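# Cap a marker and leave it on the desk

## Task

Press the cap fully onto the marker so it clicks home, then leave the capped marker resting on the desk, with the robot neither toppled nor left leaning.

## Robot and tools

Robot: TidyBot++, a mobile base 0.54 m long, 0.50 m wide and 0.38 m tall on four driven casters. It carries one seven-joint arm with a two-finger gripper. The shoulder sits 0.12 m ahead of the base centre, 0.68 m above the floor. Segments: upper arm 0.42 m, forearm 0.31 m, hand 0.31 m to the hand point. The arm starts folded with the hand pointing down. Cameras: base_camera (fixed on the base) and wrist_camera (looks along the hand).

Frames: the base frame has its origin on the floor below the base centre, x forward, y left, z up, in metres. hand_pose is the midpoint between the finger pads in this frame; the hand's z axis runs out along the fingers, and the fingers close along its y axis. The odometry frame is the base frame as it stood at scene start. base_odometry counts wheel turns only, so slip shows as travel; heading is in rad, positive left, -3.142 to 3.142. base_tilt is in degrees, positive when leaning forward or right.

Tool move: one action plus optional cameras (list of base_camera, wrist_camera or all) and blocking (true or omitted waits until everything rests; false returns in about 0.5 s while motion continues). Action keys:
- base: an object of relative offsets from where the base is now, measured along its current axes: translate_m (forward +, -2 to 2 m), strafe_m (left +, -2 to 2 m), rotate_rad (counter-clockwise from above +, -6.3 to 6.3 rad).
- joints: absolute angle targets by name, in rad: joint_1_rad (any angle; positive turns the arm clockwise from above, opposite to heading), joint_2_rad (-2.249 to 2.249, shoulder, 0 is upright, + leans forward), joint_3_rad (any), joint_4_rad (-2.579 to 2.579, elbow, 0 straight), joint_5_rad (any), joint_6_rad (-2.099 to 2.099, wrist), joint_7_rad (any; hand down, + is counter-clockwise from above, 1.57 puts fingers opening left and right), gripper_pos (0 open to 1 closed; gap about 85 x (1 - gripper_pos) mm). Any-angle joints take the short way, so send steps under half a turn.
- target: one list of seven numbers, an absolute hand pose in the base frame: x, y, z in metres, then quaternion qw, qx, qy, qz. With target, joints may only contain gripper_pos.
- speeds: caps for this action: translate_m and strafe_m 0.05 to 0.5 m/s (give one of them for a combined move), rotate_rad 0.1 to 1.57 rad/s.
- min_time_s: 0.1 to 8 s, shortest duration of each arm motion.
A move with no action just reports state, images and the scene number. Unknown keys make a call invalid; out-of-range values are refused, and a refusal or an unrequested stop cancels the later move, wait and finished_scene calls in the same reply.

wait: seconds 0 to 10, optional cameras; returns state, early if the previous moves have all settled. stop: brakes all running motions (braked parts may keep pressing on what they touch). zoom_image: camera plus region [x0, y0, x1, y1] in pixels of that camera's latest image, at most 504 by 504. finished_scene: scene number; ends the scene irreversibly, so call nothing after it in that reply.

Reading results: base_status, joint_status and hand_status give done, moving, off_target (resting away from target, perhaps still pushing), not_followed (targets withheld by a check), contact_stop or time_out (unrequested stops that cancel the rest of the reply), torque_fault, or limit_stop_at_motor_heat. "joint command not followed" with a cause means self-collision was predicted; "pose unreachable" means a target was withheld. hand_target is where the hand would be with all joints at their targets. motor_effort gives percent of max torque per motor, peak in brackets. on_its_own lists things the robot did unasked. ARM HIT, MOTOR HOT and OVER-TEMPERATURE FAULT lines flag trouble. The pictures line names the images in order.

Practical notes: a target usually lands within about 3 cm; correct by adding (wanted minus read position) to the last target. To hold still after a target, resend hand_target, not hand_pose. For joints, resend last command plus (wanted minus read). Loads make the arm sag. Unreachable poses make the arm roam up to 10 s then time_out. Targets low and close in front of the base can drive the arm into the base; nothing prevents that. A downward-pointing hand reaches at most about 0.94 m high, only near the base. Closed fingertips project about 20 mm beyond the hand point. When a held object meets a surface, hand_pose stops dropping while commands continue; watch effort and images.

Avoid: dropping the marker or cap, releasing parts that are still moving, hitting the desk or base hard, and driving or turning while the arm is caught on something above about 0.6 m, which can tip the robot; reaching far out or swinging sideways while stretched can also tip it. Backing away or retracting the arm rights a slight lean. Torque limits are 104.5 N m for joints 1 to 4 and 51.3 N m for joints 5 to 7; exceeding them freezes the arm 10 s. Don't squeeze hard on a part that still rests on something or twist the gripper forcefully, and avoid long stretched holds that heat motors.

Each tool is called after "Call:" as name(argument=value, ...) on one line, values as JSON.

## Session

Call:
move(cameras=["all"])

Scene clock: 0.00 s.
base_odometry: x=+0.000 y=+0.000 heading=+0.000
base_tilt: forward=+0.1 right=+0.1
base_status: not commanded
joint_positions: joint_1_rad=-0.045 joint_2_rad=-0.353 joint_3_rad=+3.127 joint_4_rad=-2.508 joint_5_rad=+0.038 joint_6_rad=-0.888 joint_7_rad=+1.585 gripper_pos=+0.000
joint_status: not commanded
motor_effort: joint_1_rad=+1 joint_2_rad=-2 joint_3_rad=+1 joint_4_rad=+12 joint_5_rad=-1 joint_6_rad=+1 joint_7_rad=+0
hand_pose: x=+0.2664 y=+0.0004 z=+0.5936 quat_wxyz=(+0.017, +0.997, +0.048, +0.050) (m; base frame)
hand_target: x=+0.2669 y=+0.0004 z=+0.5938 quat_wxyz=(+0.017, +0.997, +0.048, +0.050) (m; base frame)
hand_status: not commanded
pictures: base_camera, wrist_camera
camera_calibration:
wrist_camera: T_world_to_cam=[[0.113789, -0.992761, 0.03845, -0.0557481], [-0.989151, -0.116825, -0.0890661, 0.378375], [0.0929133, -0.027898, -0.995283, 0.703235], [0, 0, 0, 1]] pos_world=[0.315273, 0.00847806, 0.735762]

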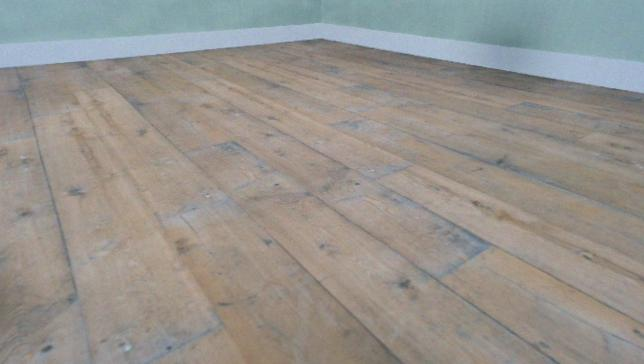

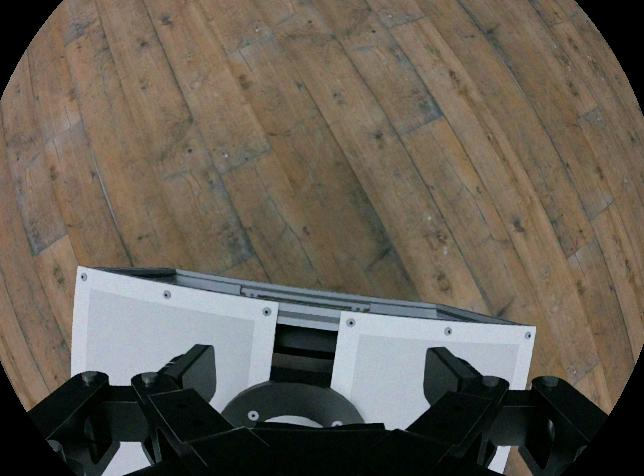

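Call:
move(base={"rotate_rad":1.3}, cameras=["base_camera"])

Call:
move(base={"rotate_rad":1.3}, cameras=["base_camera"])

Scene clock: 10.47 s.
move: done
base_odometry: x=+0.000 y=+0.000 heading=+1.299
base_tilt: forward=+0.1 right=+0.0
base_status: done
joint_positions: joint_1_rad=-0.045 joint_2_rad=-0.353 joint_3_rad=+3.127 joint_4_rad=-2.508 joint_5_rad=+0.038 joint_6_rad=-0.888 joint_7_rad=+1.585 gripper_pos=+0.000
joint_status: not commanded
motor_effort: joint_1_rad=+1(1) joint_2_rad=-1(2) joint_3_rad=+1(2) joint_4_rad=+12(12) joint_5_rad=+0(1) joint_6_rad=+1(2) joint_7_rad=+0(1)
hand_pose: x=+0.2664 y=+0.0004 z=+0.5936 quat_wxyz=(+0.017, +0.997, +0.048, +0.050) (m; base frame)
hand_target: x=+0.2669 y=+0.0004 z=+0.5938 quat_wxyz=(+0.017, +0.997, +0.048, +0.050) (m; base frame)
hand_status: not commanded
pictures: base_camera

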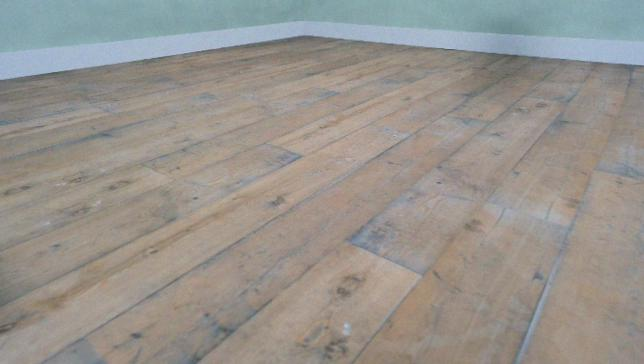

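Scene clock: 12.60 s.
move: done
base_odometry: x=+0.000 y=+0.000 heading=+2.597
base_tilt: forward=+0.0 right=+0.1
base_status: done
joint_positions: joint_1_rad=-0.045 joint_2_rad=-0.353 joint_3_rad=+3.127 joint_4_rad=-2.508 joint_5_rad=+0.038 joint_6_rad=-0.888 joint_7_rad=+1.585 gripper_pos=+0.000
joint_status: not commanded
motor_effort: joint_1_rad=+1(1) joint_2_rad=-1(2) joint_3_rad=+1(1) joint_4_rad=+12(12) joint_5_rad=-1(1) joint_6_rad=+1(2) joint_7_rad=+0(1)
hand_pose: x=+0.2664 y=+0.0004 z=+0.5936 quat_wxyz=(+0.017, +0.997, +0.048, +0.050) (m; base frame)
hand_target: x=+0.2669 y=+0.0004 z=+0.5938 quat_wxyz=(+0.017, +0.997, +0.048, +0.050) (m; base frame)
hand_status: not commanded
pictures: base_camera

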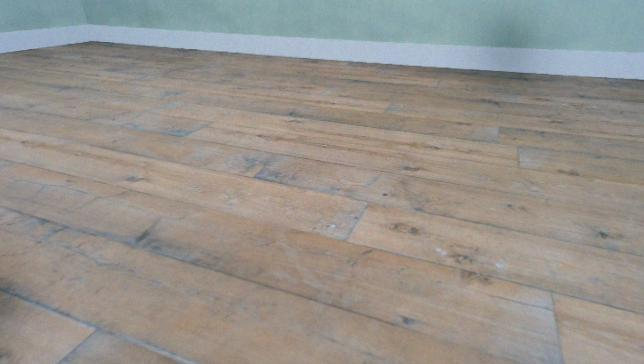

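Call:
move(base={"rotate_rad":1.3}, cameras=["base_camera"])

Scene clock: 18.57 s.
move: done
base_odometry: x=+0.000 y=+0.000 heading=-2.387
base_tilt: forward=+0.0 right=+0.1
base_status: done
joint_positions: joint_1_rad=-0.045 joint_2_rad=-0.353 joint_3_rad=+3.127 joint_4_rad=-2.508 joint_5_rad=+0.038 joint_6_rad=-0.888 joint_7_rad=+1.585 gripper_pos=+0.000
joint_status: not commanded
motor_effort: joint_1_rad=+1(1) joint_2_rad=-2(2) joint_3_rad=+1(1) joint_4_rad=+12(12) joint_5_rad=-1(1) joint_6_rad=+1(2) joint_7_rad=+0(1)
hand_pose: x=+0.2664 y=+0.0004 z=+0.5936 quat_wxyz=(+0.017, +0.997, +0.048, +0.050) (m; base frame)
hand_target: x=+0.2669 y=+0.0004 z=+0.5938 quat_wxyz=(+0.017, +0.997, +0.048, +0.050) (m; base frame)
hand_status: not commanded
pictures: base_camera

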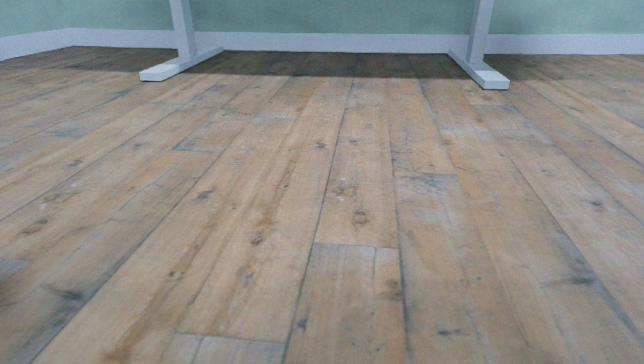

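Call:
move(base={"rotate_rad":-0.115}, joints={"joint_1_rad":0.012,"joint_2_rad":-0.308,"joint_3_rad":3.1416,"joint_4_rad":-1.657,"joint_5_rad":0.042,"joint_6_rad":-1.0,"joint_7_rad":1.64}, min_time_s=2, cameras=["all"])

Scene clock: 48.47 s.
move: done
base_odometry: x=+0.000 y=+0.000 heading=-2.501
base_tilt: forward=+0.1 right=+0.1
base_status: done
joint_positions: joint_1_rad=+0.000 joint_2_rad=-0.327 joint_3_rad=+3.127 joint_4_rad=-1.685 joint_5_rad=+0.038 joint_6_rad=-0.962 joint_7_rad=+1.585 gripper_pos=+0.000
joint_status: all done
motor_effort: joint_1_rad=+1(2) joint_2_rad=-7(8) joint_3_rad=+1(2) joint_4_rad=+17(18) joint_5_rad=-1(2) joint_6_rad=+7(8) joint_7_rad=+0(2)
hand_pose: x=+0.5188 y=-0.0016 z=+0.9347 quat_wxyz=(+0.021, +0.916, +0.018, +0.399) (m; base frame)
hand_target: x=+0.5196 y=-0.0145 z=+0.9336 quat_wxyz=(+0.036, +0.922, +0.030, +0.385) (m; base frame)
hand_status: not commanded
pictures: base_camera, wrist_camera
camera_calibration:
wrist_camera: T_world_to_cam=[[0.0304621, -0.997374, 0.0657003, -0.0817576], [-0.685739, -0.0686758, -0.7246, 1.09491], [0.72721, -0.0229804, -0.686031, 0.401234], [0, 0, 0, 1]] pos_world=[0.46153, 0.00287122, 1.074]

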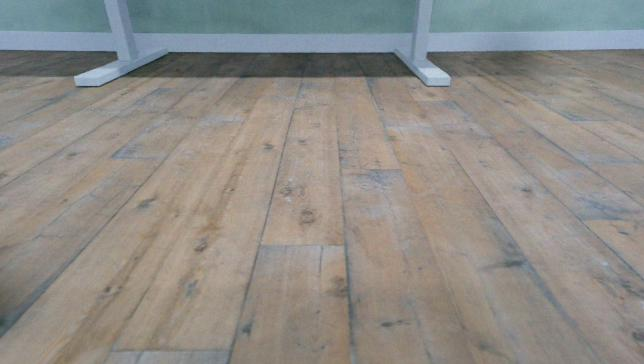

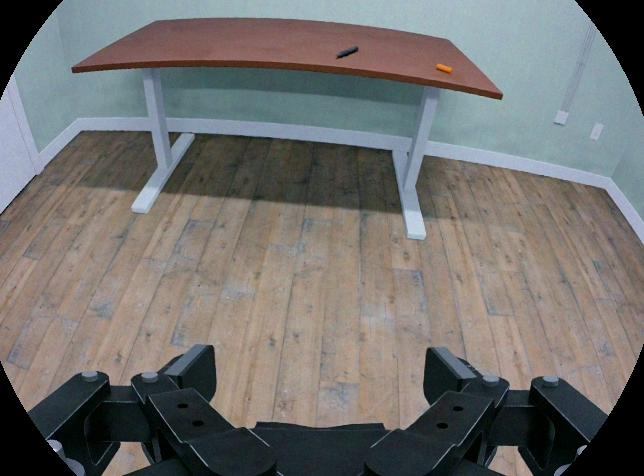

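Call:
zoom_image(camera="wrist_camera", region=[320, 30, 480, 100])

Scaled by 3.150.

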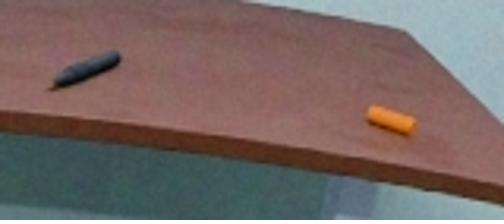

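Call:
move(base={"translate_m":1.08,"strafe_m":-0.3}, joints={"joint_6_rad":-1.3}, cameras=["all"])

Scene clock: 70.93 s.
move: done
base_odometry: x=-1.045 y=-0.405 heading=-2.500
base_tilt: forward=+0.0 right=+0.1
base_status: done
joint_positions: joint_1_rad=+0.002 joint_2_rad=-0.314 joint_3_rad=+3.130 joint_4_rad=-1.678 joint_5_rad=+0.038 joint_6_rad=-1.273 joint_7_rad=+1.585 gripper_pos=+0.000
joint_status: all done
motor_effort: joint_1_rad=+1(1) joint_2_rad=-6(9) joint_3_rad=+1(2) joint_4_rad=+16(18) joint_5_rad=+0(1) joint_6_rad=+5(8) joint_7_rad=+0(1)
hand_pose: x=+0.4472 y=-0.0064 z=+0.8742 quat_wxyz=(+0.021, +0.968, +0.012, +0.249) (m; base frame)
hand_target: x=+0.4451 y=-0.0152 z=+0.8779 quat_wxyz=(+0.031, +0.969, +0.028, +0.243) (m; base frame)
hand_status: not commanded
pictures: base_camera, wrist_camera
camera_calibration:
wrist_camera: T_world_to_cam=[[0.0318971, -0.997941, 0.0556535, -0.0722155], [-0.878407, -0.0545546, -0.474789, 0.869505], [0.476847, -0.033742, -0.878338, 0.691665], [0, 0, 0, 1]] pos_world=[0.436265, -0.00129305, 1.02437]

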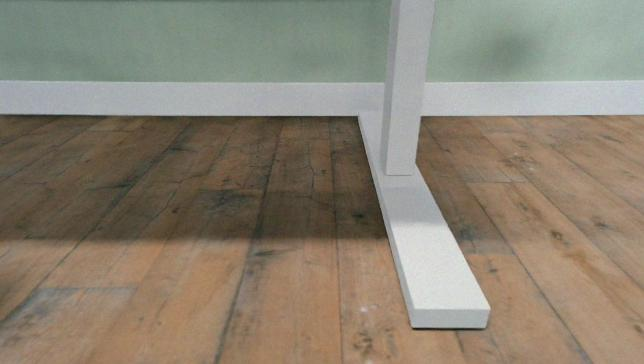

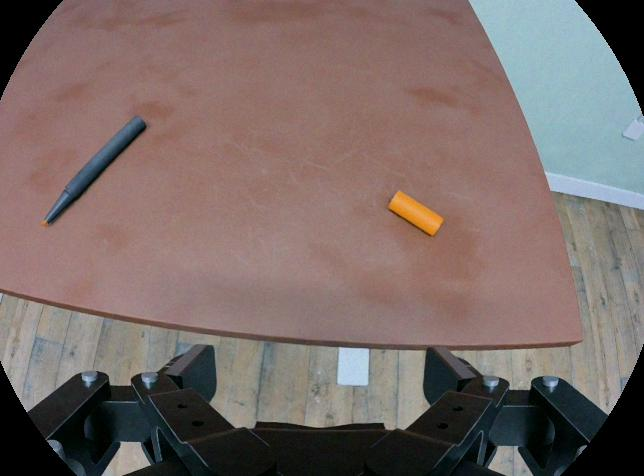

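Call:
zoom_image(camera="wrist_camera", region=[366, 165, 466, 265])

Call:
zoom_image(camera="wrist_camera", region=[20, 100, 170, 250])

Scaled by 5.040.

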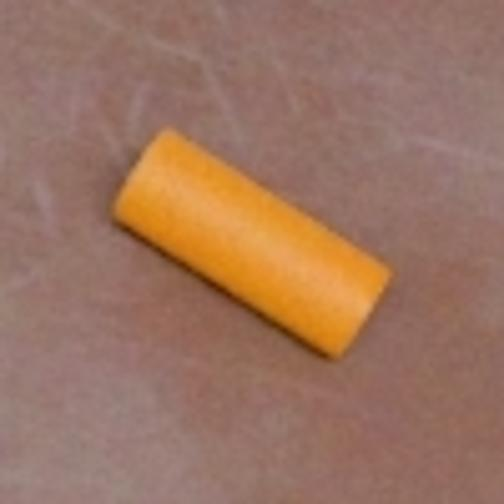

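Scaled by 3.360.

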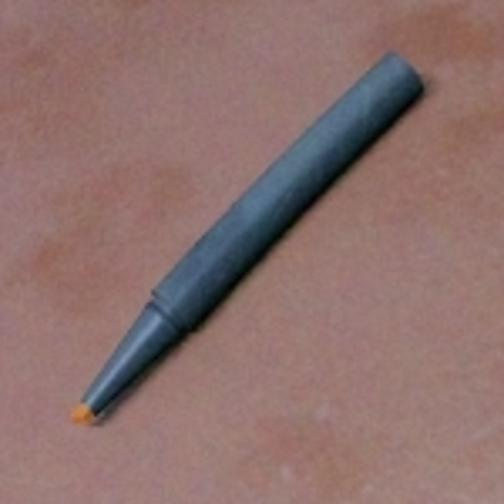

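Call:
move(base={"rotate_rad":-0.5236})

Call:
move(base={"translate_m":0.05,"strafe_m":0.19}, joints={"joint_2_rad":-0.092,"joint_4_rad":-1.575,"joint_6_rad":-1.2,"joint_7_rad":0.0,"gripper_pos":0.2}, min_time_s=1.5, cameras=["all"])

Scene clock: 134.07 s.
move: done
base_odometry: x=-1.045 y=-0.405 heading=-3.022
base_tilt: forward=+0.1 right=+0.1
base_status: done
joint_positions: joint_1_rad=+0.007 joint_2_rad=-0.314 joint_3_rad=+3.138 joint_4_rad=-1.678 joint_5_rad=+0.038 joint_6_rad=-1.273 joint_7_rad=+1.585 gripper_pos=+0.000
joint_status: not commanded
motor_effort: joint_1_rad=+1(2) joint_2_rad=-7(7) joint_3_rad=+1(2) joint_4_rad=+16(16) joint_5_rad=+0(1) joint_6_rad=+4(6) joint_7_rad=+1(1)
hand_pose: x=+0.4472 y=-0.0109 z=+0.8742 quat_wxyz=(+0.022, +0.968, +0.006, +0.249) (m; base frame)
hand_target: x=+0.4451 y=-0.0152 z=+0.8779 quat_wxyz=(+0.031, +0.969, +0.028, +0.243) (m; base frame)
hand_status: not commanded
pictures: none

Scene clock: 136.27 s.
move: done
base_odometry: x=-1.072 y=-0.600 heading=-3.023
base_tilt: forward=+0.0 right=+0.1
base_status: done
joint_positions: joint_1_rad=+0.008 joint_2_rad=-0.109 joint_3_rad=+3.138 joint_4_rad=-1.604 joint_5_rad=+0.038 joint_6_rad=-1.248 joint_7_rad=+0.060 gripper_pos=+0.200
joint_status: all done
motor_effort: joint_1_rad=+1(2) joint_2_rad=-13(15) joint_3_rad=+1(3) joint_4_rad=+16(17) joint_5_rad=+0(1) joint_6_rad=+4(5) joint_7_rad=+0(1)
hand_pose: x=+0.5074 y=-0.0112 z=+0.8370 quat_wxyz=(-0.122, +0.714, -0.672, +0.157) (m; base frame)
hand_target: x=+0.5311 y=-0.0158 z=+0.8495 quat_wxyz=(-0.145, +0.686, -0.690, +0.176) (m; base frame)
hand_status: not commanded
pictures: base_camera, wrist_camera
camera_calibration:
wrist_camera: T_world_to_cam=[[-0.918521, -0.0884686, -0.385348, 0.784636], [-0.0697305, 0.995615, -0.0623636, 0.160685], [0.389176, -0.0304118, -0.920661, 0.71006], [0, 0, 0, 1]] pos_world=[0.455571, -0.0689702, 0.966104]

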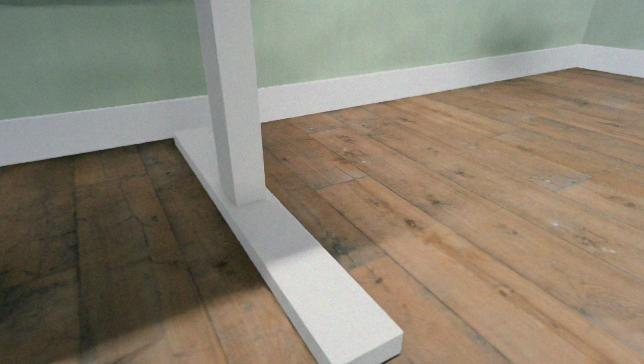

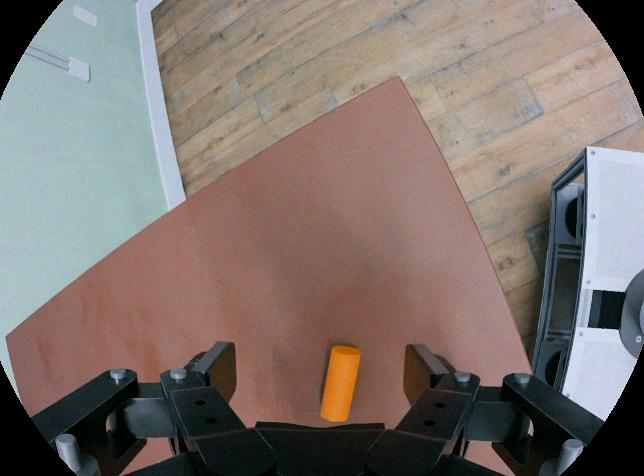

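Call:
zoom_image(camera="wrist_camera", region=[290, 330, 390, 430])

Scaled by 5.040.

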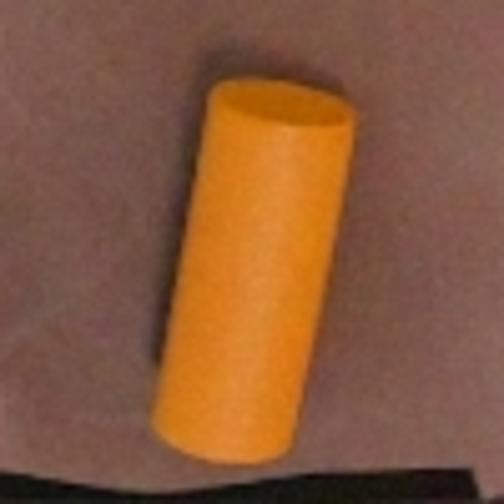

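Call:
move(joints={"joint_7_rad":1.6})

Call:
move(joints={"joint_7_rad":3.2}, cameras=["wrist_camera"])

Call:
zoom_image(camera="wrist_camera", region=[290, 330, 390, 430])

Scene clock: 149.63 s.
move: done
base_odometry: x=-1.072 y=-0.600 heading=-3.023
base_tilt: forward=+0.1 right=+0.2
base_status: not commanded
joint_positions: joint_1_rad=+0.008 joint_2_rad=-0.109 joint_3_rad=+3.138 joint_4_rad=-1.604 joint_5_rad=+0.038 joint_6_rad=-1.248 joint_7_rad=+1.541 gripper_pos=+0.200
joint_status: all done
motor_effort: joint_1_rad=+1(1) joint_2_rad=-13(14) joint_3_rad=+1(1) joint_4_rad=+16(16) joint_5_rad=+0(1) joint_6_rad=+3(4) joint_7_rad=+0(2)
hand_pose: x=+0.5074 y=-0.0112 z=+0.8370 quat_wxyz=(+0.017, +0.980, -0.014, +0.198) (m; base frame)
hand_target: x=+0.5311 y=-0.0158 z=+0.8495 quat_wxyz=(+0.025, +0.974, +0.011, +0.227) (m; base frame)
hand_status: not commanded
pictures: none

Scene clock: 151.80 s.
move: done
base_odometry: x=-1.072 y=-0.600 heading=-3.023
base_tilt: forward=+0.1 right=+0.1
base_status: not commanded
joint_positions: joint_1_rad=+0.008 joint_2_rad=-0.109 joint_3_rad=+3.138 joint_4_rad=-1.604 joint_5_rad=+0.038 joint_6_rad=-1.248 joint_7_rad=+3.140 gripper_pos=+0.200
joint_status: all done
motor_effort: joint_1_rad=+1(1) joint_2_rad=-13(14) joint_3_rad=+1(1) joint_4_rad=+15(16) joint_5_rad=-1(1) joint_6_rad=+4(4) joint_7_rad=+0(1)
hand_pose: x=+0.5074 y=-0.0112 z=+0.8370 quat_wxyz=(+0.154, +0.693, +0.693, +0.126) (m; base frame)
hand_target: x=+0.5311 y=-0.0158 z=+0.8495 quat_wxyz=(+0.180, +0.670, +0.706, +0.140) (m; base frame)
hand_status: not commanded
pictures: wrist_camera
camera_calibration:
wrist_camera: T_world_to_cam=[[0.922355, 0.027428, 0.385368, -0.793174], [0.00777122, -0.998592, 0.0524733, 0.00281049], [0.386265, -0.0454043, -0.92127, 0.71187], [0, 0, 0, 1]] pos_world=[0.456596, 0.0568837, 0.961341]

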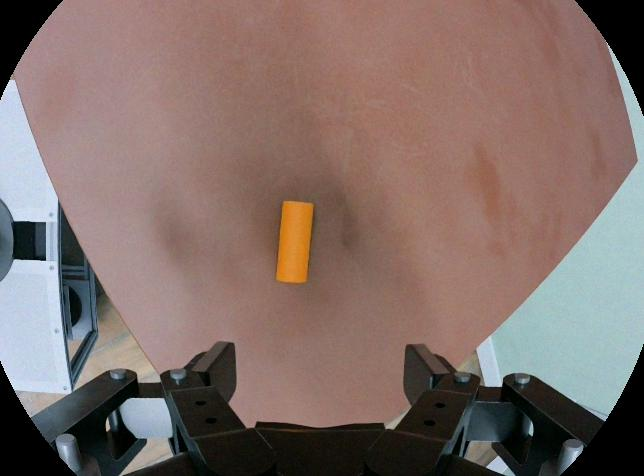

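Scaled by 5.040.

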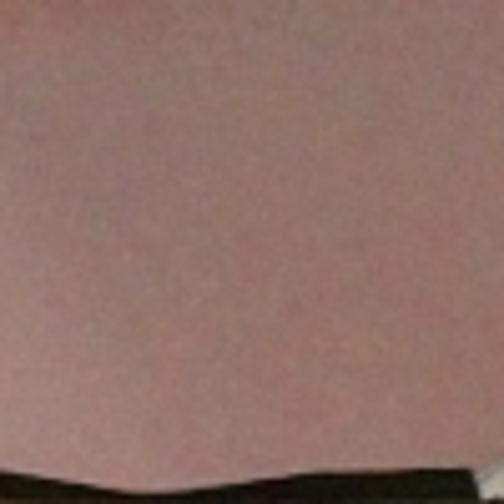

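Call:
move(joints={"joint_1_rad":-0.25}, cameras=["wrist_camera"])

Call:
zoom_image(camera="wrist_camera", region=[250, 270, 390, 410])

Scene clock: 165.20 s.
move: done
base_odometry: x=-1.072 y=-0.600 heading=-3.023
base_tilt: forward=+0.2 right=+0.1
base_status: not commanded
joint_positions: joint_1_rad=-0.241 joint_2_rad=-0.109 joint_3_rad=+3.138 joint_4_rad=-1.604 joint_5_rad=+0.038 joint_6_rad=-1.248 joint_7_rad=+3.140 gripper_pos=+0.200
joint_status: all done
motor_effort: joint_1_rad=+1(2) joint_2_rad=-13(14) joint_3_rad=+1(2) joint_4_rad=+16(16) joint_5_rad=-1(1) joint_6_rad=+3(4) joint_7_rad=+0(0)
hand_pose: x=+0.4983 y=+0.0845 z=+0.8370 quat_wxyz=(+0.137, +0.602, +0.773, +0.144) (m; base frame)
hand_target: x=+0.5211 y=+0.0915 z=+0.8495 quat_wxyz=(+0.161, +0.572, +0.788, +0.162) (m; base frame)
hand_status: not commanded
pictures: wrist_camera
camera_calibration:
wrist_camera: T_world_to_cam=[[0.887321, 0.253332, 0.385338, -0.788991], [0.253026, -0.966036, 0.0524535, -0.0263254], [0.385538, 0.0509576, -0.921284, 0.711976], [0, 0, 0, 1]] pos_world=[0.432255, 0.138165, 0.961341]

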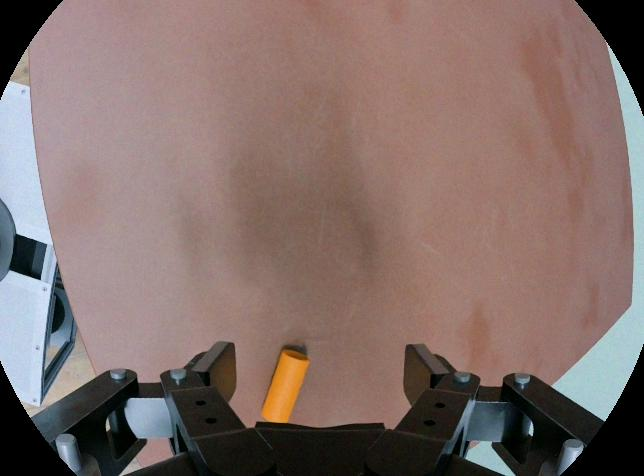

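Scaled by 3.600.

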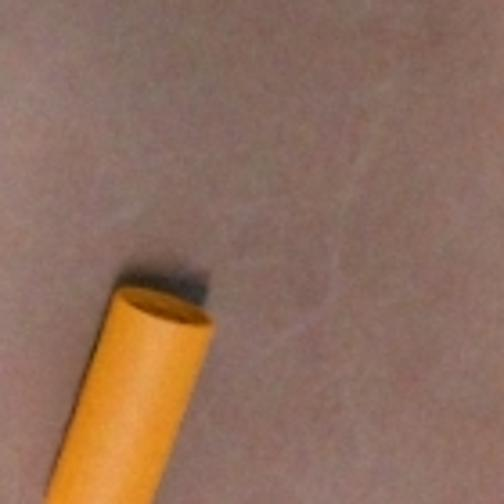

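Call:
zoom_image(camera="wrist_camera", region=[270, 335, 320, 385])

Scaled by 10.080.

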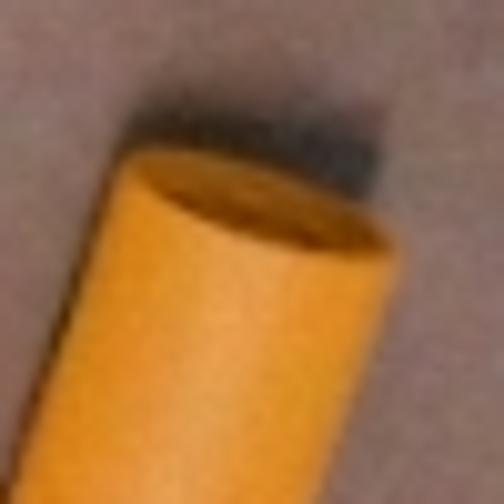

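Call:
move(base={"strafe_m":0.118}, joints={"joint_1_rad":0.015,"joint_2_rad":0.265,"joint_4_rad":-1.066,"joint_5_rad":0.302,"joint_6_rad":-1.838}, min_time_s=2, cameras=["wrist_camera"])

Scene clock: 209.60 s.
move: done
base_odometry: x=-1.059 y=-0.717 heading=-3.023
base_tilt: forward=+0.1 right=+0.1
base_status: done
joint_positions: joint_1_rad=+0.007 joint_2_rad=+0.240 joint_3_rad=+3.138 joint_4_rad=-1.094 joint_5_rad=+0.260 joint_6_rad=-1.795 joint_7_rad=+3.140 gripper_pos=+0.200
joint_status: all done
motor_effort: joint_1_rad=+1(2) joint_2_rad=-23(24) joint_3_rad=+1(2) joint_4_rad=+13(17) joint_5_rad=+2(2) joint_6_rad=+0(5) joint_7_rad=+0(1)
hand_pose: x=+0.5260 y=-0.0783 z=+0.8629 quat_wxyz=(+0.093, +0.724, +0.678, -0.084) (m; base frame)
hand_target: x=+0.5215 y=-0.0940 z=+0.8645 quat_wxyz=(+0.089, +0.711, +0.688, -0.116) (m; base frame)
hand_status: not commanded
pictures: wrist_camera
camera_calibration:
wrist_camera: T_world_to_cam=[[0.998967, -0.0431551, 0.0142055, -0.5441], [-0.0453547, -0.965592, 0.256075, -0.210721], [0.00266583, -0.256455, -0.966552, 0.949775], [0, 0, 0, 1]] pos_world=[0.531449, 0.0166231, 0.979697]

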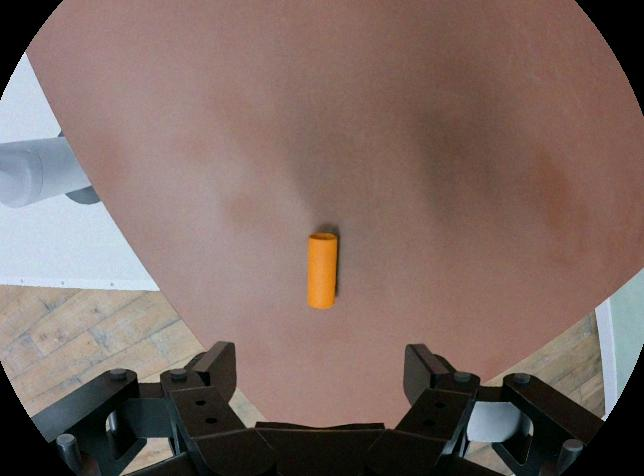

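Call:
move(base={"strafe_m":0.032}, joints={"joint_2_rad":0.264,"joint_4_rad":-1.309,"joint_6_rad":-1.561}, min_time_s=1.5, cameras=["wrist_camera"])

Scene clock: 222.70 s.
move: done
base_odometry: x=-1.055 y=-0.749 heading=-3.023
base_tilt: forward=+0.1 right=+0.0
base_status: done
joint_positions: joint_1_rad=+0.011 joint_2_rad=+0.240 joint_3_rad=+3.138 joint_4_rad=-1.294 joint_5_rad=+0.265 joint_6_rad=-1.605 joint_7_rad=+3.140 gripper_pos=+0.200
joint_status: all done
motor_effort: joint_1_rad=+1(3) joint_2_rad=-23(25) joint_3_rad=+1(2) joint_4_rad=+14(15) joint_5_rad=+2(2) joint_6_rad=-1(1) joint_7_rad=+0(1)
hand_pose: x=+0.5330 y=-0.0835 z=+0.8014 quat_wxyz=(+0.094, +0.707, +0.694, -0.092) (m; base frame)
hand_target: x=+0.5441 y=-0.0976 z=+0.7900 quat_wxyz=(+0.105, +0.683, +0.715, -0.108) (m; base frame)
hand_status: not commanded
pictures: wrist_camera
camera_calibration:
wrist_camera: T_world_to_cam=[[0.999995, 0.00103561, -0.00288206, -0.53365], [0.00177062, -0.963364, 0.268191, -0.23431], [-0.00249873, -0.268195, -0.963361, 0.888218], [0, 0, 0, 1]] pos_world=[0.536282, 0.0130427, 0.916977]

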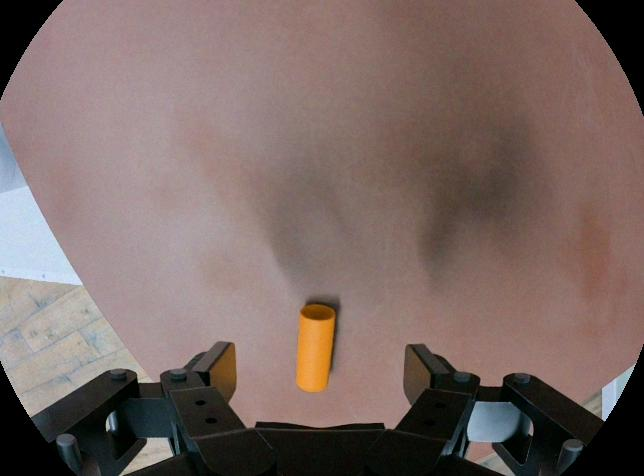

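Call:
move(base={"strafe_m":-0.023,"translate_m":-0.003}, joints={"joint_7_rad":3.036})

Call:
move(joints={"joint_2_rad":0.268,"joint_4_rad":-1.4424,"joint_6_rad":-1.431}, min_time_s=1.5, cameras=["wrist_camera"])

Scene clock: 249.73 s.
move: done
base_odometry: x=-1.055 y=-0.726 heading=-3.023
base_tilt: forward=+0.1 right=+0.1
base_status: done
joint_positions: joint_1_rad=+0.018 joint_2_rad=+0.240 joint_3_rad=+3.141 joint_4_rad=-1.294 joint_5_rad=+0.269 joint_6_rad=-1.603 joint_7_rad=+3.039 gripper_pos=+0.200
joint_status: all done
motor_effort: joint_1_rad=+1(3) joint_2_rad=-23(24) joint_3_rad=+1(3) joint_4_rad=+14(14) joint_5_rad=+1(2) joint_6_rad=+0(1) joint_7_rad=+0(1)
hand_pose: x=+0.5328 y=-0.0886 z=+0.8017 quat_wxyz=(+0.100, +0.745, +0.654, -0.089) (m; base frame)
hand_target: x=+0.5441 y=-0.0976 z=+0.7900 quat_wxyz=(+0.114, +0.739, +0.656, -0.099) (m; base frame)
hand_status: not commanded
pictures: none

Scene clock: 251.50 s.
move: done
base_odometry: x=-1.055 y=-0.726 heading=-3.023
base_tilt: forward=+0.1 right=+0.1
base_status: not commanded
joint_positions: joint_1_rad=+0.018 joint_2_rad=+0.240 joint_3_rad=+3.141 joint_4_rad=-1.426 joint_5_rad=+0.269 joint_6_rad=-1.475 joint_7_rad=+3.039 gripper_pos=+0.200
joint_status: all done
motor_effort: joint_1_rad=+1(1) joint_2_rad=-23(24) joint_3_rad=+1(1) joint_4_rad=+14(15) joint_5_rad=+1(2) joint_6_rad=+0(1) joint_7_rad=+1(1)
hand_pose: x=+0.5319 y=-0.0883 z=+0.7602 quat_wxyz=(+0.098, +0.733, +0.667, -0.090) (m; base frame)
hand_target: x=+0.5423 y=-0.0967 z=+0.7462 quat_wxyz=(+0.110, +0.726, +0.671, -0.100) (m; base frame)
hand_status: not commanded
pictures: wrist_camera
camera_calibration:
wrist_camera: T_world_to_cam=[[0.997212, -0.0725583, 0.0174123, -0.553079], [-0.0745611, -0.959799, 0.270604, -0.18887], [-0.00292222, -0.271148, -0.962533, 0.846591], [0, 0, 0, 1]] pos_world=[0.539929, 0.00814418, 0.875611]

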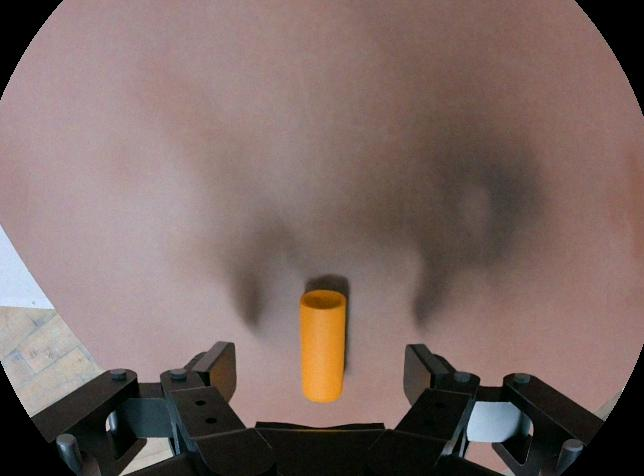

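Call:
move(base={"strafe_m":0.005}, joints={"joint_2_rad":0.270,"joint_4_rad":-1.468,"joint_6_rad":-1.407}, min_time_s=1.2, cameras=["wrist_camera"])

Scene clock: 271.60 s.
move: done
base_odometry: x=-1.054 y=-0.731 heading=-3.023
base_tilt: forward=+0.1 right=+0.0
base_status: done
joint_positions: joint_1_rad=+0.016 joint_2_rad=+0.241 joint_3_rad=+3.141 joint_4_rad=-1.450 joint_5_rad=+0.269 joint_6_rad=-1.450 joint_7_rad=+3.039 gripper_pos=+0.200
joint_status: all done
motor_effort: joint_1_rad=+1(3) joint_2_rad=-23(26) joint_3_rad=+1(2) joint_4_rad=+14(15) joint_5_rad=+1(2) joint_6_rad=+0(1) joint_7_rad=+1(1)
hand_pose: x=+0.5319 y=-0.0873 z=+0.7524 quat_wxyz=(+0.098, +0.730, +0.670, -0.090) (m; base frame)
hand_target: x=+0.5410 y=-0.0964 z=+0.7373 quat_wxyz=(+0.108, +0.723, +0.674, -0.101) (m; base frame)
hand_status: not commanded
pictures: wrist_camera
camera_calibration:
wrist_camera: T_world_to_cam=[[0.997808, -0.0640091, 0.0167676, -0.551866], [-0.066158, -0.9605, 0.270302, -0.190196], [-0.00119655, -0.270819, -0.96263, 0.838482], [0, 0, 0, 1]] pos_world=[0.539077, 0.00906897, 0.867812]

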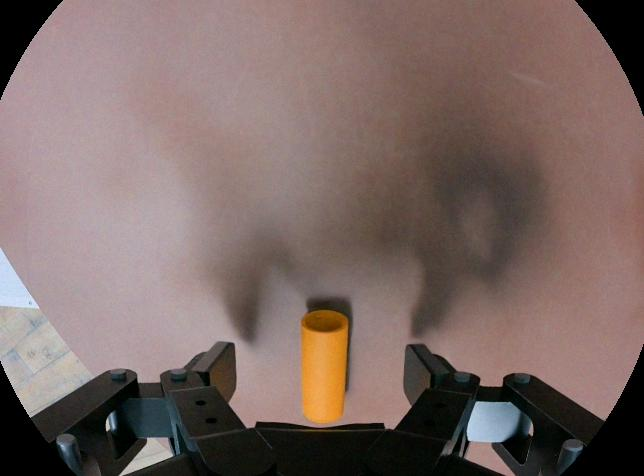

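Call:
move(joints={"joint_2_rad":0.273,"joint_4_rad":-1.482,"joint_6_rad":-1.3935}, min_time_s=1.2, cameras=["wrist_camera"])

Scene clock: 282.37 s.
move: done
base_odometry: x=-1.054 y=-0.731 heading=-3.023
base_tilt: forward=+0.1 right=+0.1
base_status: not commanded
joint_positions: joint_1_rad=+0.016 joint_2_rad=+0.242 joint_3_rad=+3.141 joint_4_rad=-1.464 joint_5_rad=+0.269 joint_6_rad=-1.436 joint_7_rad=+3.039 gripper_pos=+0.200
joint_status: all done
motor_effort: joint_1_rad=+1(1) joint_2_rad=-23(24) joint_3_rad=+0(1) joint_4_rad=+14(15) joint_5_rad=+2(2) joint_6_rad=-1(1) joint_7_rad=+0(1)
hand_pose: x=+0.5315 y=-0.0872 z=+0.7475 quat_wxyz=(+0.098, +0.729, +0.671, -0.090) (m; base frame)
hand_target: x=+0.5405 y=-0.0961 z=+0.7316 quat_wxyz=(+0.107, +0.722, +0.676, -0.102) (m; base frame)
hand_status: not commanded
pictures: wrist_camera
camera_calibration:
wrist_camera: T_world_to_cam=[[0.998064, -0.0604563, 0.0146047, -0.549555], [-0.0621534, -0.960879, 0.269906, -0.190515], [-0.00228416, -0.270291, -0.962776, 0.834526], [0, 0, 0, 1]] pos_world=[0.538556, 0.00927903, 0.862909]

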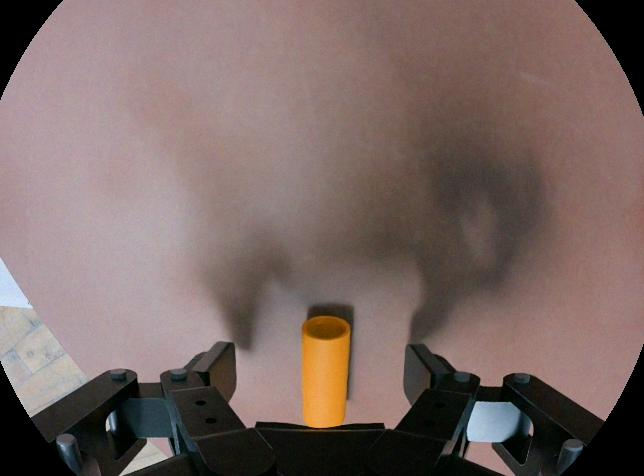

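Call:
move(joints={"gripper_pos":0.78})

Call:
move(joints={"gripper_pos":0.86})

Call:
move(joints={"gripper_pos":0.88}, cameras=["wrist_camera"])

Scene clock: 288.57 s.
move: done
base_odometry: x=-1.054 y=-0.731 heading=-3.023
base_tilt: forward=+0.1 right=+0.1
base_status: not commanded
joint_positions: joint_1_rad=+0.016 joint_2_rad=+0.242 joint_3_rad=+3.141 joint_4_rad=-1.464 joint_5_rad=+0.269 joint_6_rad=-1.436 joint_7_rad=+3.039 gripper_pos=+0.780
joint_status: all done
motor_effort: joint_1_rad=+1(1) joint_2_rad=-23(23) joint_3_rad=+1(1) joint_4_rad=+14(14) joint_5_rad=+1(2) joint_6_rad=+0(1) joint_7_rad=+0(1)
hand_pose: x=+0.5316 y=-0.0872 z=+0.7475 quat_wxyz=(+0.098, +0.729, +0.671, -0.090) (m; base frame)
hand_target: x=+0.5405 y=-0.0961 z=+0.7316 quat_wxyz=(+0.107, +0.722, +0.676, -0.102) (m; base frame)
hand_status: not commanded
pictures: none

Scene clock: 289.07 s.
move: done
base_odometry: x=-1.054 y=-0.731 heading=-3.023
base_tilt: forward=+0.1 right=+0.0
base_status: not commanded
joint_positions: joint_1_rad=+0.016 joint_2_rad=+0.242 joint_3_rad=+3.141 joint_4_rad=-1.464 joint_5_rad=+0.269 joint_6_rad=-1.435 joint_7_rad=+3.039 gripper_pos=+0.836
joint_status: all done
motor_effort: joint_1_rad=+1(2) joint_2_rad=-18(23) joint_3_rad=+1(2) joint_4_rad=+11(14) joint_5_rad=+1(2) joint_6_rad=-1(1) joint_7_rad=+0(0)
hand_pose: x=+0.5316 y=-0.0871 z=+0.7477 quat_wxyz=(+0.098, +0.729, +0.672, -0.090) (m; base frame)
hand_target: x=+0.5405 y=-0.0961 z=+0.7316 quat_wxyz=(+0.107, +0.722, +0.676, -0.102) (m; base frame)
hand_status: not commanded
pictures: none

Scene clock: 289.47 s.
move: off_target
base_odometry: x=-1.054 y=-0.731 heading=-3.023
base_tilt: forward=+0.1 right=+0.1
base_status: not commanded
joint_positions: joint_1_rad=+0.016 joint_2_rad=+0.242 joint_3_rad=+3.141 joint_4_rad=-1.464 joint_5_rad=+0.269 joint_6_rad=-1.435 joint_7_rad=+3.039 gripper_pos=+0.837
joint_status: gripper_pos off_target (ended at +0.837, target +0.880)
motor_effort: joint_1_rad=+1(1) joint_2_rad=-19(19) joint_3_rad=+1(1) joint_4_rad=+11(11) joint_5_rad=+1(1) joint_6_rad=+1(2) joint_7_rad=+0(1)
hand_pose: x=+0.5316 y=-0.0871 z=+0.7477 quat_wxyz=(+0.098, +0.729, +0.672, -0.090) (m; base frame)
hand_target: x=+0.5405 y=-0.0961 z=+0.7316 quat_wxyz=(+0.107, +0.722, +0.676, -0.102) (m; base frame)
hand_status: not commanded
pictures: wrist_camera
camera_calibration:
wrist_camera: T_world_to_cam=[[0.998079, -0.0599623, 0.0156132, -0.550431], [-0.0619503, -0.960884, 0.269935, -0.190607], [-0.00118347, -0.270383, -0.962752, 0.834136], [0, 0, 0, 1]] pos_world=[0.538553, 0.00938047, 0.863111]

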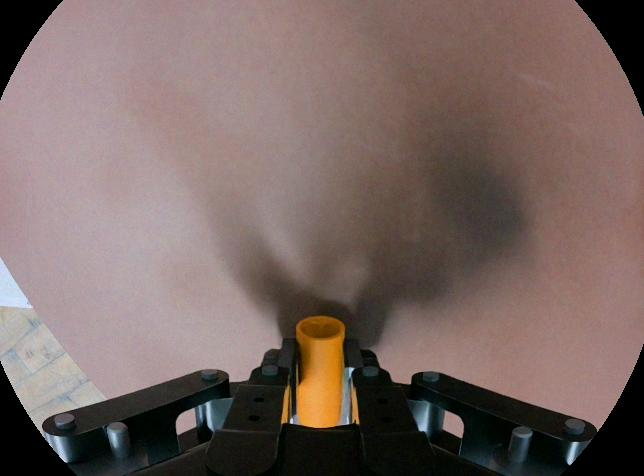

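Call:
move(joints={"joint_2_rad":0.265,"joint_4_rad":-1.30,"joint_6_rad":-1.60}, min_time_s=1.2)

Call:
move(joints={"joint_1_rad":0.016,"joint_2_rad":0.1,"joint_4_rad":-1.25,"joint_5_rad":-0.035,"joint_6_rad":-1.5,"joint_7_rad":1.53}, min_time_s=2)

Call:
move(joints={"joint_2_rad":0.1445,"joint_4_rad":-2.211,"joint_6_rad":0.54}, min_time_s=2.5, cameras=["wrist_camera"])

Scene clock: 302.97 s.
move: done
base_odometry: x=-1.054 y=-0.731 heading=-3.023
base_tilt: forward=+0.0 right=+0.0
base_status: not commanded
joint_positions: joint_1_rad=+0.016 joint_2_rad=+0.250 joint_3_rad=+3.141 joint_4_rad=-1.325 joint_5_rad=+0.269 joint_6_rad=-1.558 joint_7_rad=+3.039 gripper_pos=+0.838
joint_status: all done
motor_effort: joint_1_rad=+1(1) joint_2_rad=-24(25) joint_3_rad=+1(1) joint_4_rad=+14(15) joint_5_rad=+1(2) joint_6_rad=+0(2) joint_7_rad=+1(1)
hand_pose: x=+0.5388 y=-0.0880 z=+0.7880 quat_wxyz=(+0.102, +0.740, +0.659, -0.087) (m; base frame)
hand_target: x=+0.5348 y=-0.0975 z=+0.7925 quat_wxyz=(+0.103, +0.742, +0.654, -0.110) (m; base frame)
hand_status: not commanded
pictures: none

Scene clock: 305.63 s.
move: done
base_odometry: x=-1.054 y=-0.731 heading=-3.023
base_tilt: forward=+0.1 right=+0.1
base_status: not commanded
joint_positions: joint_1_rad=+0.016 joint_2_rad=+0.113 joint_3_rad=+3.141 joint_4_rad=-1.278 joint_5_rad=+0.005 joint_6_rad=-1.546 joint_7_rad=+1.592 gripper_pos=+0.838
joint_status: all done
motor_effort: joint_1_rad=+1(2) joint_2_rad=-20(25) joint_3_rad=+0(1) joint_4_rad=+15(16) joint_5_rad=-1(2) joint_6_rad=+2(3) joint_7_rad=+0(1)
hand_pose: x=+0.5391 y=-0.0068 z=+0.8512 quat_wxyz=(+0.004, +0.995, +0.003, +0.102) (m; base frame)
hand_target: x=+0.5573 y=+0.0052 z=+0.8713 quat_wxyz=(-0.019, +0.989, -0.027, +0.145) (m; base frame)
hand_status: not commanded
pictures: none

Scene clock: 308.83 s.
move: done
base_odometry: x=-1.054 y=-0.731 heading=-3.023
base_tilt: forward=+0.0 right=+0.1
base_status: not commanded
joint_positions: joint_1_rad=+0.016 joint_2_rad=+0.117 joint_3_rad=+3.141 joint_4_rad=-2.194 joint_5_rad=+0.005 joint_6_rad=+0.477 joint_7_rad=+1.591 gripper_pos=+0.838
joint_status: all done
motor_effort: joint_1_rad=+1(1) joint_2_rad=-21(23) joint_3_rad=+1(1) joint_4_rad=+15(17) joint_5_rad=-1(1) joint_6_rad=+9(9) joint_7_rad=+1(1)
hand_pose: x=+0.7006 y=-0.0069 z=+0.8064 quat_wxyz=(+0.011, +0.794, +0.004, +0.608) (m; base frame)
hand_target: x=+0.7039 y=-0.0136 z=+0.8006 quat_wxyz=(-0.010, +0.787, -0.040, +0.615) (m; base frame)
hand_status: not commanded
pictures: wrist_camera
camera_calibration:
wrist_camera: T_world_to_cam=[[0.000274792, -0.9991, 0.0424053, -0.0442659], [-0.268186, -0.0409255, -0.962497, 1.02573], [0.963367, -0.011108, -0.267956, -0.321703], [0, 0, 0, 1]] pos_world=[0.585017, -0.0058209, 0.90294]

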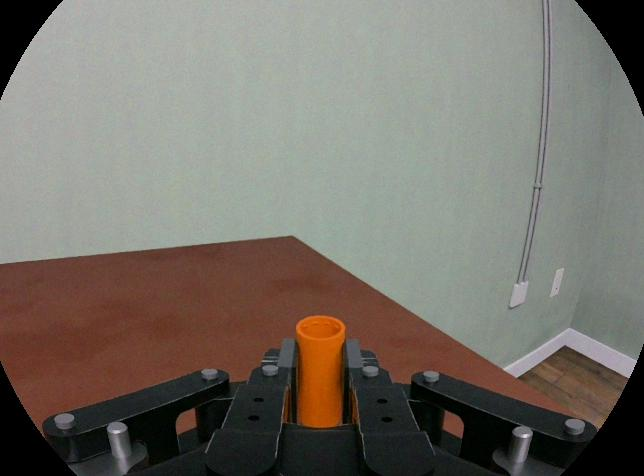

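Call:
move(joints={"joint_2_rad": 0.233, "joint_4_rad": -2.2855, "joint_6_rad": 0.705}, min_time_s=3)

Call:
move(joints={"joint_2_rad": 0.2475, "joint_4_rad": -2.2977, "joint_6_rad": 0.732}, min_time_s=1)

Call:
move(joints={"joint_2_rad": 0.2562, "joint_4_rad": -2.305, "joint_6_rad": 0.748}, min_time_s=1, cameras=["wrist_camera"])

Scene clock: 348.43 s.
move: done
base_odometry: x=-1.054 y=-0.731 heading=-3.023
base_tilt: forward=+0.0 right=+0.1
base_status: not commanded
joint_positions: joint_1_rad=+0.016 joint_2_rad=+0.205 joint_3_rad=+3.141 joint_4_rad=-2.268 joint_5_rad=+0.005 joint_6_rad=+0.643 joint_7_rad=+1.591 gripper_pos=+0.838
joint_status: all done
motor_effort: joint_1_rad=+1(1) joint_2_rad=-21(22) joint_3_rad=+0(1) joint_4_rad=+13(15) joint_5_rad=-1(1) joint_6_rad=+8(10) joint_7_rad=+0(1)
hand_pose: x=+0.7005 y=-0.0067 z=+0.7674 quat_wxyz=(+0.011, +0.792, +0.005, +0.610) (m; base frame)
hand_target: x=+0.7015 y=-0.0150 z=+0.7610 quat_wxyz=(-0.007, +0.787, -0.040, +0.616) (m; base frame)
hand_status: not commanded
pictures: none

Scene clock: 349.73 s.
move: done
base_odometry: x=-1.054 y=-0.731 heading=-3.023
base_tilt: forward=+0.1 right=+0.0
base_status: not commanded
joint_positions: joint_1_rad=+0.016 joint_2_rad=+0.219 joint_3_rad=+3.141 joint_4_rad=-2.280 joint_5_rad=+0.005 joint_6_rad=+0.670 joint_7_rad=+1.591 gripper_pos=+0.838
joint_status: all done
motor_effort: joint_1_rad=+1(1) joint_2_rad=-21(22) joint_3_rad=+0(1) joint_4_rad=+13(14) joint_5_rad=-1(1) joint_6_rad=+9(10) joint_7_rad=+0(1)
hand_pose: x=+0.6998 y=-0.0067 z=+0.7617 quat_wxyz=(+0.011, +0.792, +0.005, +0.610) (m; base frame)
hand_target: x=+0.7006 y=-0.0153 z=+0.7549 quat_wxyz=(-0.006, +0.786, -0.040, +0.616) (m; base frame)
hand_status: not commanded
pictures: none

Scene clock: 351.03 s.
move: done
base_odometry: x=-1.054 y=-0.731 heading=-3.023
base_tilt: forward=+0.1 right=+0.0
base_status: not commanded
joint_positions: joint_1_rad=+0.016 joint_2_rad=+0.227 joint_3_rad=+3.141 joint_4_rad=-2.287 joint_5_rad=+0.005 joint_6_rad=+0.686 joint_7_rad=+1.591 gripper_pos=+0.838
joint_status: all done
motor_effort: joint_1_rad=+1(1) joint_2_rad=-21(22) joint_3_rad=+0(0) joint_4_rad=+12(13) joint_5_rad=-1(1) joint_6_rad=+8(10) joint_7_rad=+0(1)
hand_pose: x=+0.6994 y=-0.0067 z=+0.7582 quat_wxyz=(+0.011, +0.792, +0.005, +0.611) (m; base frame)
hand_target: x=+0.6999 y=-0.0154 z=+0.7511 quat_wxyz=(-0.006, +0.786, -0.040, +0.616) (m; base frame)
hand_status: not commanded
pictures: wrist_camera
camera_calibration:
wrist_camera: T_world_to_cam=[[0.00071988, -0.99913, 0.0416919, -0.0417385], [-0.261468, -0.0404296, -0.964365, 0.975634], [0.965212, -0.0102069, -0.26127, -0.339767], [0, 0, 0, 1]] pos_world=[0.583075, -0.00572567, 0.853836]

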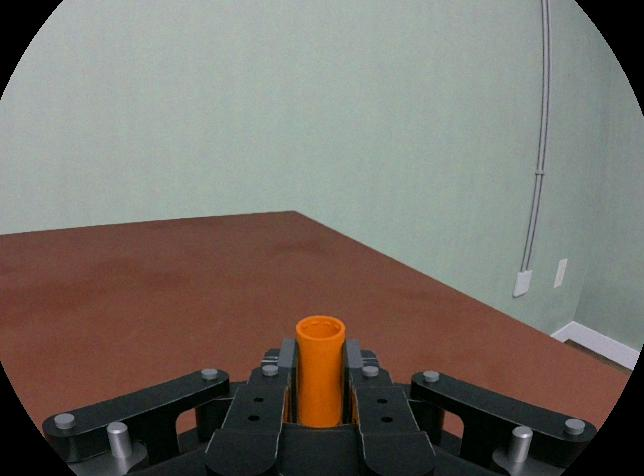

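Call:
move(joints={"joint_2_rad": 0.2562, "joint_4_rad": -2.305, "joint_6_rad": 0.748, "joint_7_rad": 1.51}, min_time_s=1)

Call:
move(joints={"joint_2_rad": 0.2649, "joint_4_rad": -2.3123, "joint_6_rad": 0.755}, min_time_s=1)

Call:
move(joints={"joint_2_rad": 0.2707, "joint_4_rad": -2.3172, "joint_6_rad": 0.766}, min_time_s=1)

Call:
move(joints={"joint_2_rad": 0.2765, "joint_4_rad": -2.322, "joint_6_rad": 0.776}, min_time_s=1)

Scene clock: 372.17 s.
move: done
base_odometry: x=-1.054 y=-0.731 heading=-3.023
base_tilt: forward=+0.1 right=+0.1
base_status: not commanded
joint_positions: joint_1_rad=+0.016 joint_2_rad=+0.227 joint_3_rad=+3.141 joint_4_rad=-2.287 joint_5_rad=+0.005 joint_6_rad=+0.687 joint_7_rad=+1.572 gripper_pos=+0.838
joint_status: all done
motor_effort: joint_1_rad=+1(1) joint_2_rad=-22(22) joint_3_rad=+0(1) joint_4_rad=+12(13) joint_5_rad=-1(1) joint_6_rad=+9(10) joint_7_rad=+1(1)
hand_pose: x=+0.6994 y=-0.0067 z=+0.7582 quat_wxyz=(+0.005, +0.792, -0.003, +0.611) (m; base frame)
hand_target: x=+0.6999 y=-0.0154 z=+0.7512 quat_wxyz=(-0.012, +0.786, -0.048, +0.616) (m; base frame)
hand_status: not commanded
pictures: none

Scene clock: 373.47 s.
move: done
base_odometry: x=-1.054 y=-0.731 heading=-3.023
base_tilt: forward=+0.2 right=+0.0
base_status: not commanded
joint_positions: joint_1_rad=+0.016 joint_2_rad=+0.232 joint_3_rad=+3.141 joint_4_rad=-2.291 joint_5_rad=+0.005 joint_6_rad=+0.699 joint_7_rad=+1.572 gripper_pos=+0.838
joint_status: all done
motor_effort: joint_1_rad=+1(1) joint_2_rad=-20(22) joint_3_rad=+0(0) joint_4_rad=+12(13) joint_5_rad=-1(1) joint_6_rad=+9(9) joint_7_rad=+0(1)
hand_pose: x=+0.6992 y=-0.0067 z=+0.7572 quat_wxyz=(+0.005, +0.791, -0.003, +0.612) (m; base frame)
hand_target: x=+0.6986 y=-0.0154 z=+0.7448 quat_wxyz=(-0.012, +0.789, -0.048, +0.613) (m; base frame)
hand_status: not commanded
pictures: none

Scene clock: 374.77 s.
move: done
base_odometry: x=-1.054 y=-0.731 heading=-3.023
base_tilt: forward=+0.1 right=+0.1
base_status: not commanded
joint_positions: joint_1_rad=+0.016 joint_2_rad=+0.236 joint_3_rad=+3.141 joint_4_rad=-2.295 joint_5_rad=+0.005 joint_6_rad=+0.712 joint_7_rad=+1.572 gripper_pos=+0.838
joint_status: all done
motor_effort: joint_1_rad=+1(1) joint_2_rad=-20(21) joint_3_rad=+0(1) joint_4_rad=+12(12) joint_5_rad=-1(1) joint_6_rad=+8(10) joint_7_rad=+0(1)
hand_pose: x=+0.6993 y=-0.0066 z=+0.7571 quat_wxyz=(+0.005, +0.789, -0.003, +0.614) (m; base frame)
hand_target: x=+0.6981 y=-0.0155 z=+0.7424 quat_wxyz=(-0.012, +0.789, -0.048, +0.613) (m; base frame)
hand_status: not commanded
pictures: none

Scene clock: 376.07 s.
move: done
base_odometry: x=-1.054 y=-0.731 heading=-3.023
base_tilt: forward=+0.1 right=+0.0
base_status: not commanded
joint_positions: joint_1_rad=+0.016 joint_2_rad=+0.240 joint_3_rad=+3.141 joint_4_rad=-2.299 joint_5_rad=+0.005 joint_6_rad=+0.725 joint_7_rad=+1.572 gripper_pos=+0.838
joint_status: all done
motor_effort: joint_1_rad=+1(1) joint_2_rad=-19(21) joint_3_rad=+1(1) joint_4_rad=+12(12) joint_5_rad=+0(1) joint_6_rad=+8(9) joint_7_rad=+0(1)
hand_pose: x=+0.6994 y=-0.0066 z=+0.7570 quat_wxyz=(+0.005, +0.787, -0.003, +0.616) (m; base frame)
hand_target: x=+0.6975 y=-0.0156 z=+0.7399 quat_wxyz=(-0.012, +0.789, -0.048, +0.613) (m; base frame)
hand_status: not commanded
pictures: none

Call:
move(joints={"joint_2_rad": 0.2649, "joint_4_rad": -2.3123, "joint_6_rad": 0.735}, min_time_s=1)

Call:
move(joints={"gripper_pos": 0.7}, cameras=["wrist_camera"])

Scene clock: 386.80 s.
move: done
base_odometry: x=-1.054 y=-0.731 heading=-3.023
base_tilt: forward=+0.1 right=+0.1
base_status: not commanded
joint_positions: joint_1_rad=+0.016 joint_2_rad=+0.240 joint_3_rad=+3.141 joint_4_rad=-2.299 joint_5_rad=+0.005 joint_6_rad=+0.725 joint_7_rad=+1.572 gripper_pos=+0.838
joint_status: all done
motor_effort: joint_1_rad=+0(1) joint_2_rad=-20(21) joint_3_rad=+0(1) joint_4_rad=+11(12) joint_5_rad=-1(1) joint_6_rad=+7(9) joint_7_rad=+0(1)
hand_pose: x=+0.6994 y=-0.0066 z=+0.7570 quat_wxyz=(+0.005, +0.787, -0.003, +0.616) (m; base frame)
hand_target: x=+0.6970 y=-0.0152 z=+0.7388 quat_wxyz=(-0.012, +0.795, -0.048, +0.605) (m; base frame)
hand_status: not commanded
pictures: none

Scene clock: 387.40 s.
move: done
base_odometry: x=-1.054 y=-0.731 heading=-3.023
base_tilt: forward=+0.1 right=+0.1
base_status: not commanded
joint_positions: joint_1_rad=+0.016 joint_2_rad=+0.241 joint_3_rad=+3.141 joint_4_rad=-2.299 joint_5_rad=+0.005 joint_6_rad=+0.725 joint_7_rad=+1.572 gripper_pos=+0.700
joint_status: all done
motor_effort: joint_1_rad=+1(1) joint_2_rad=-22(22) joint_3_rad=+0(0) joint_4_rad=+12(12) joint_5_rad=+0(1) joint_6_rad=+9(9) joint_7_rad=+0(1)
hand_pose: x=+0.6994 y=-0.0066 z=+0.7560 quat_wxyz=(+0.005, +0.788, -0.003, +0.616) (m; base frame)
hand_target: x=+0.6970 y=-0.0152 z=+0.7388 quat_wxyz=(-0.012, +0.795, -0.048, +0.605) (m; base frame)
hand_status: not commanded
pictures: wrist_camera
camera_calibration:
wrist_camera: T_world_to_cam=[[-0.00464689, -0.999741, 0.0222937, -0.0231942], [-0.249091, -0.020434, -0.968265, 0.968005], [0.968469, -0.0100526, -0.248931, -0.351966], [0, 0, 0, 1]] pos_world=[0.581881, -0.00694617, 0.850187]

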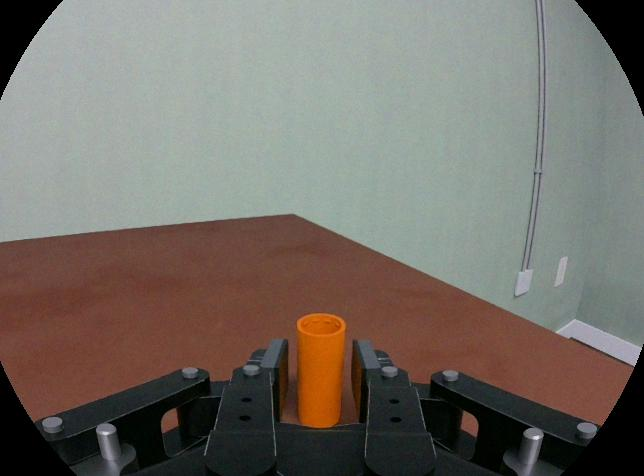

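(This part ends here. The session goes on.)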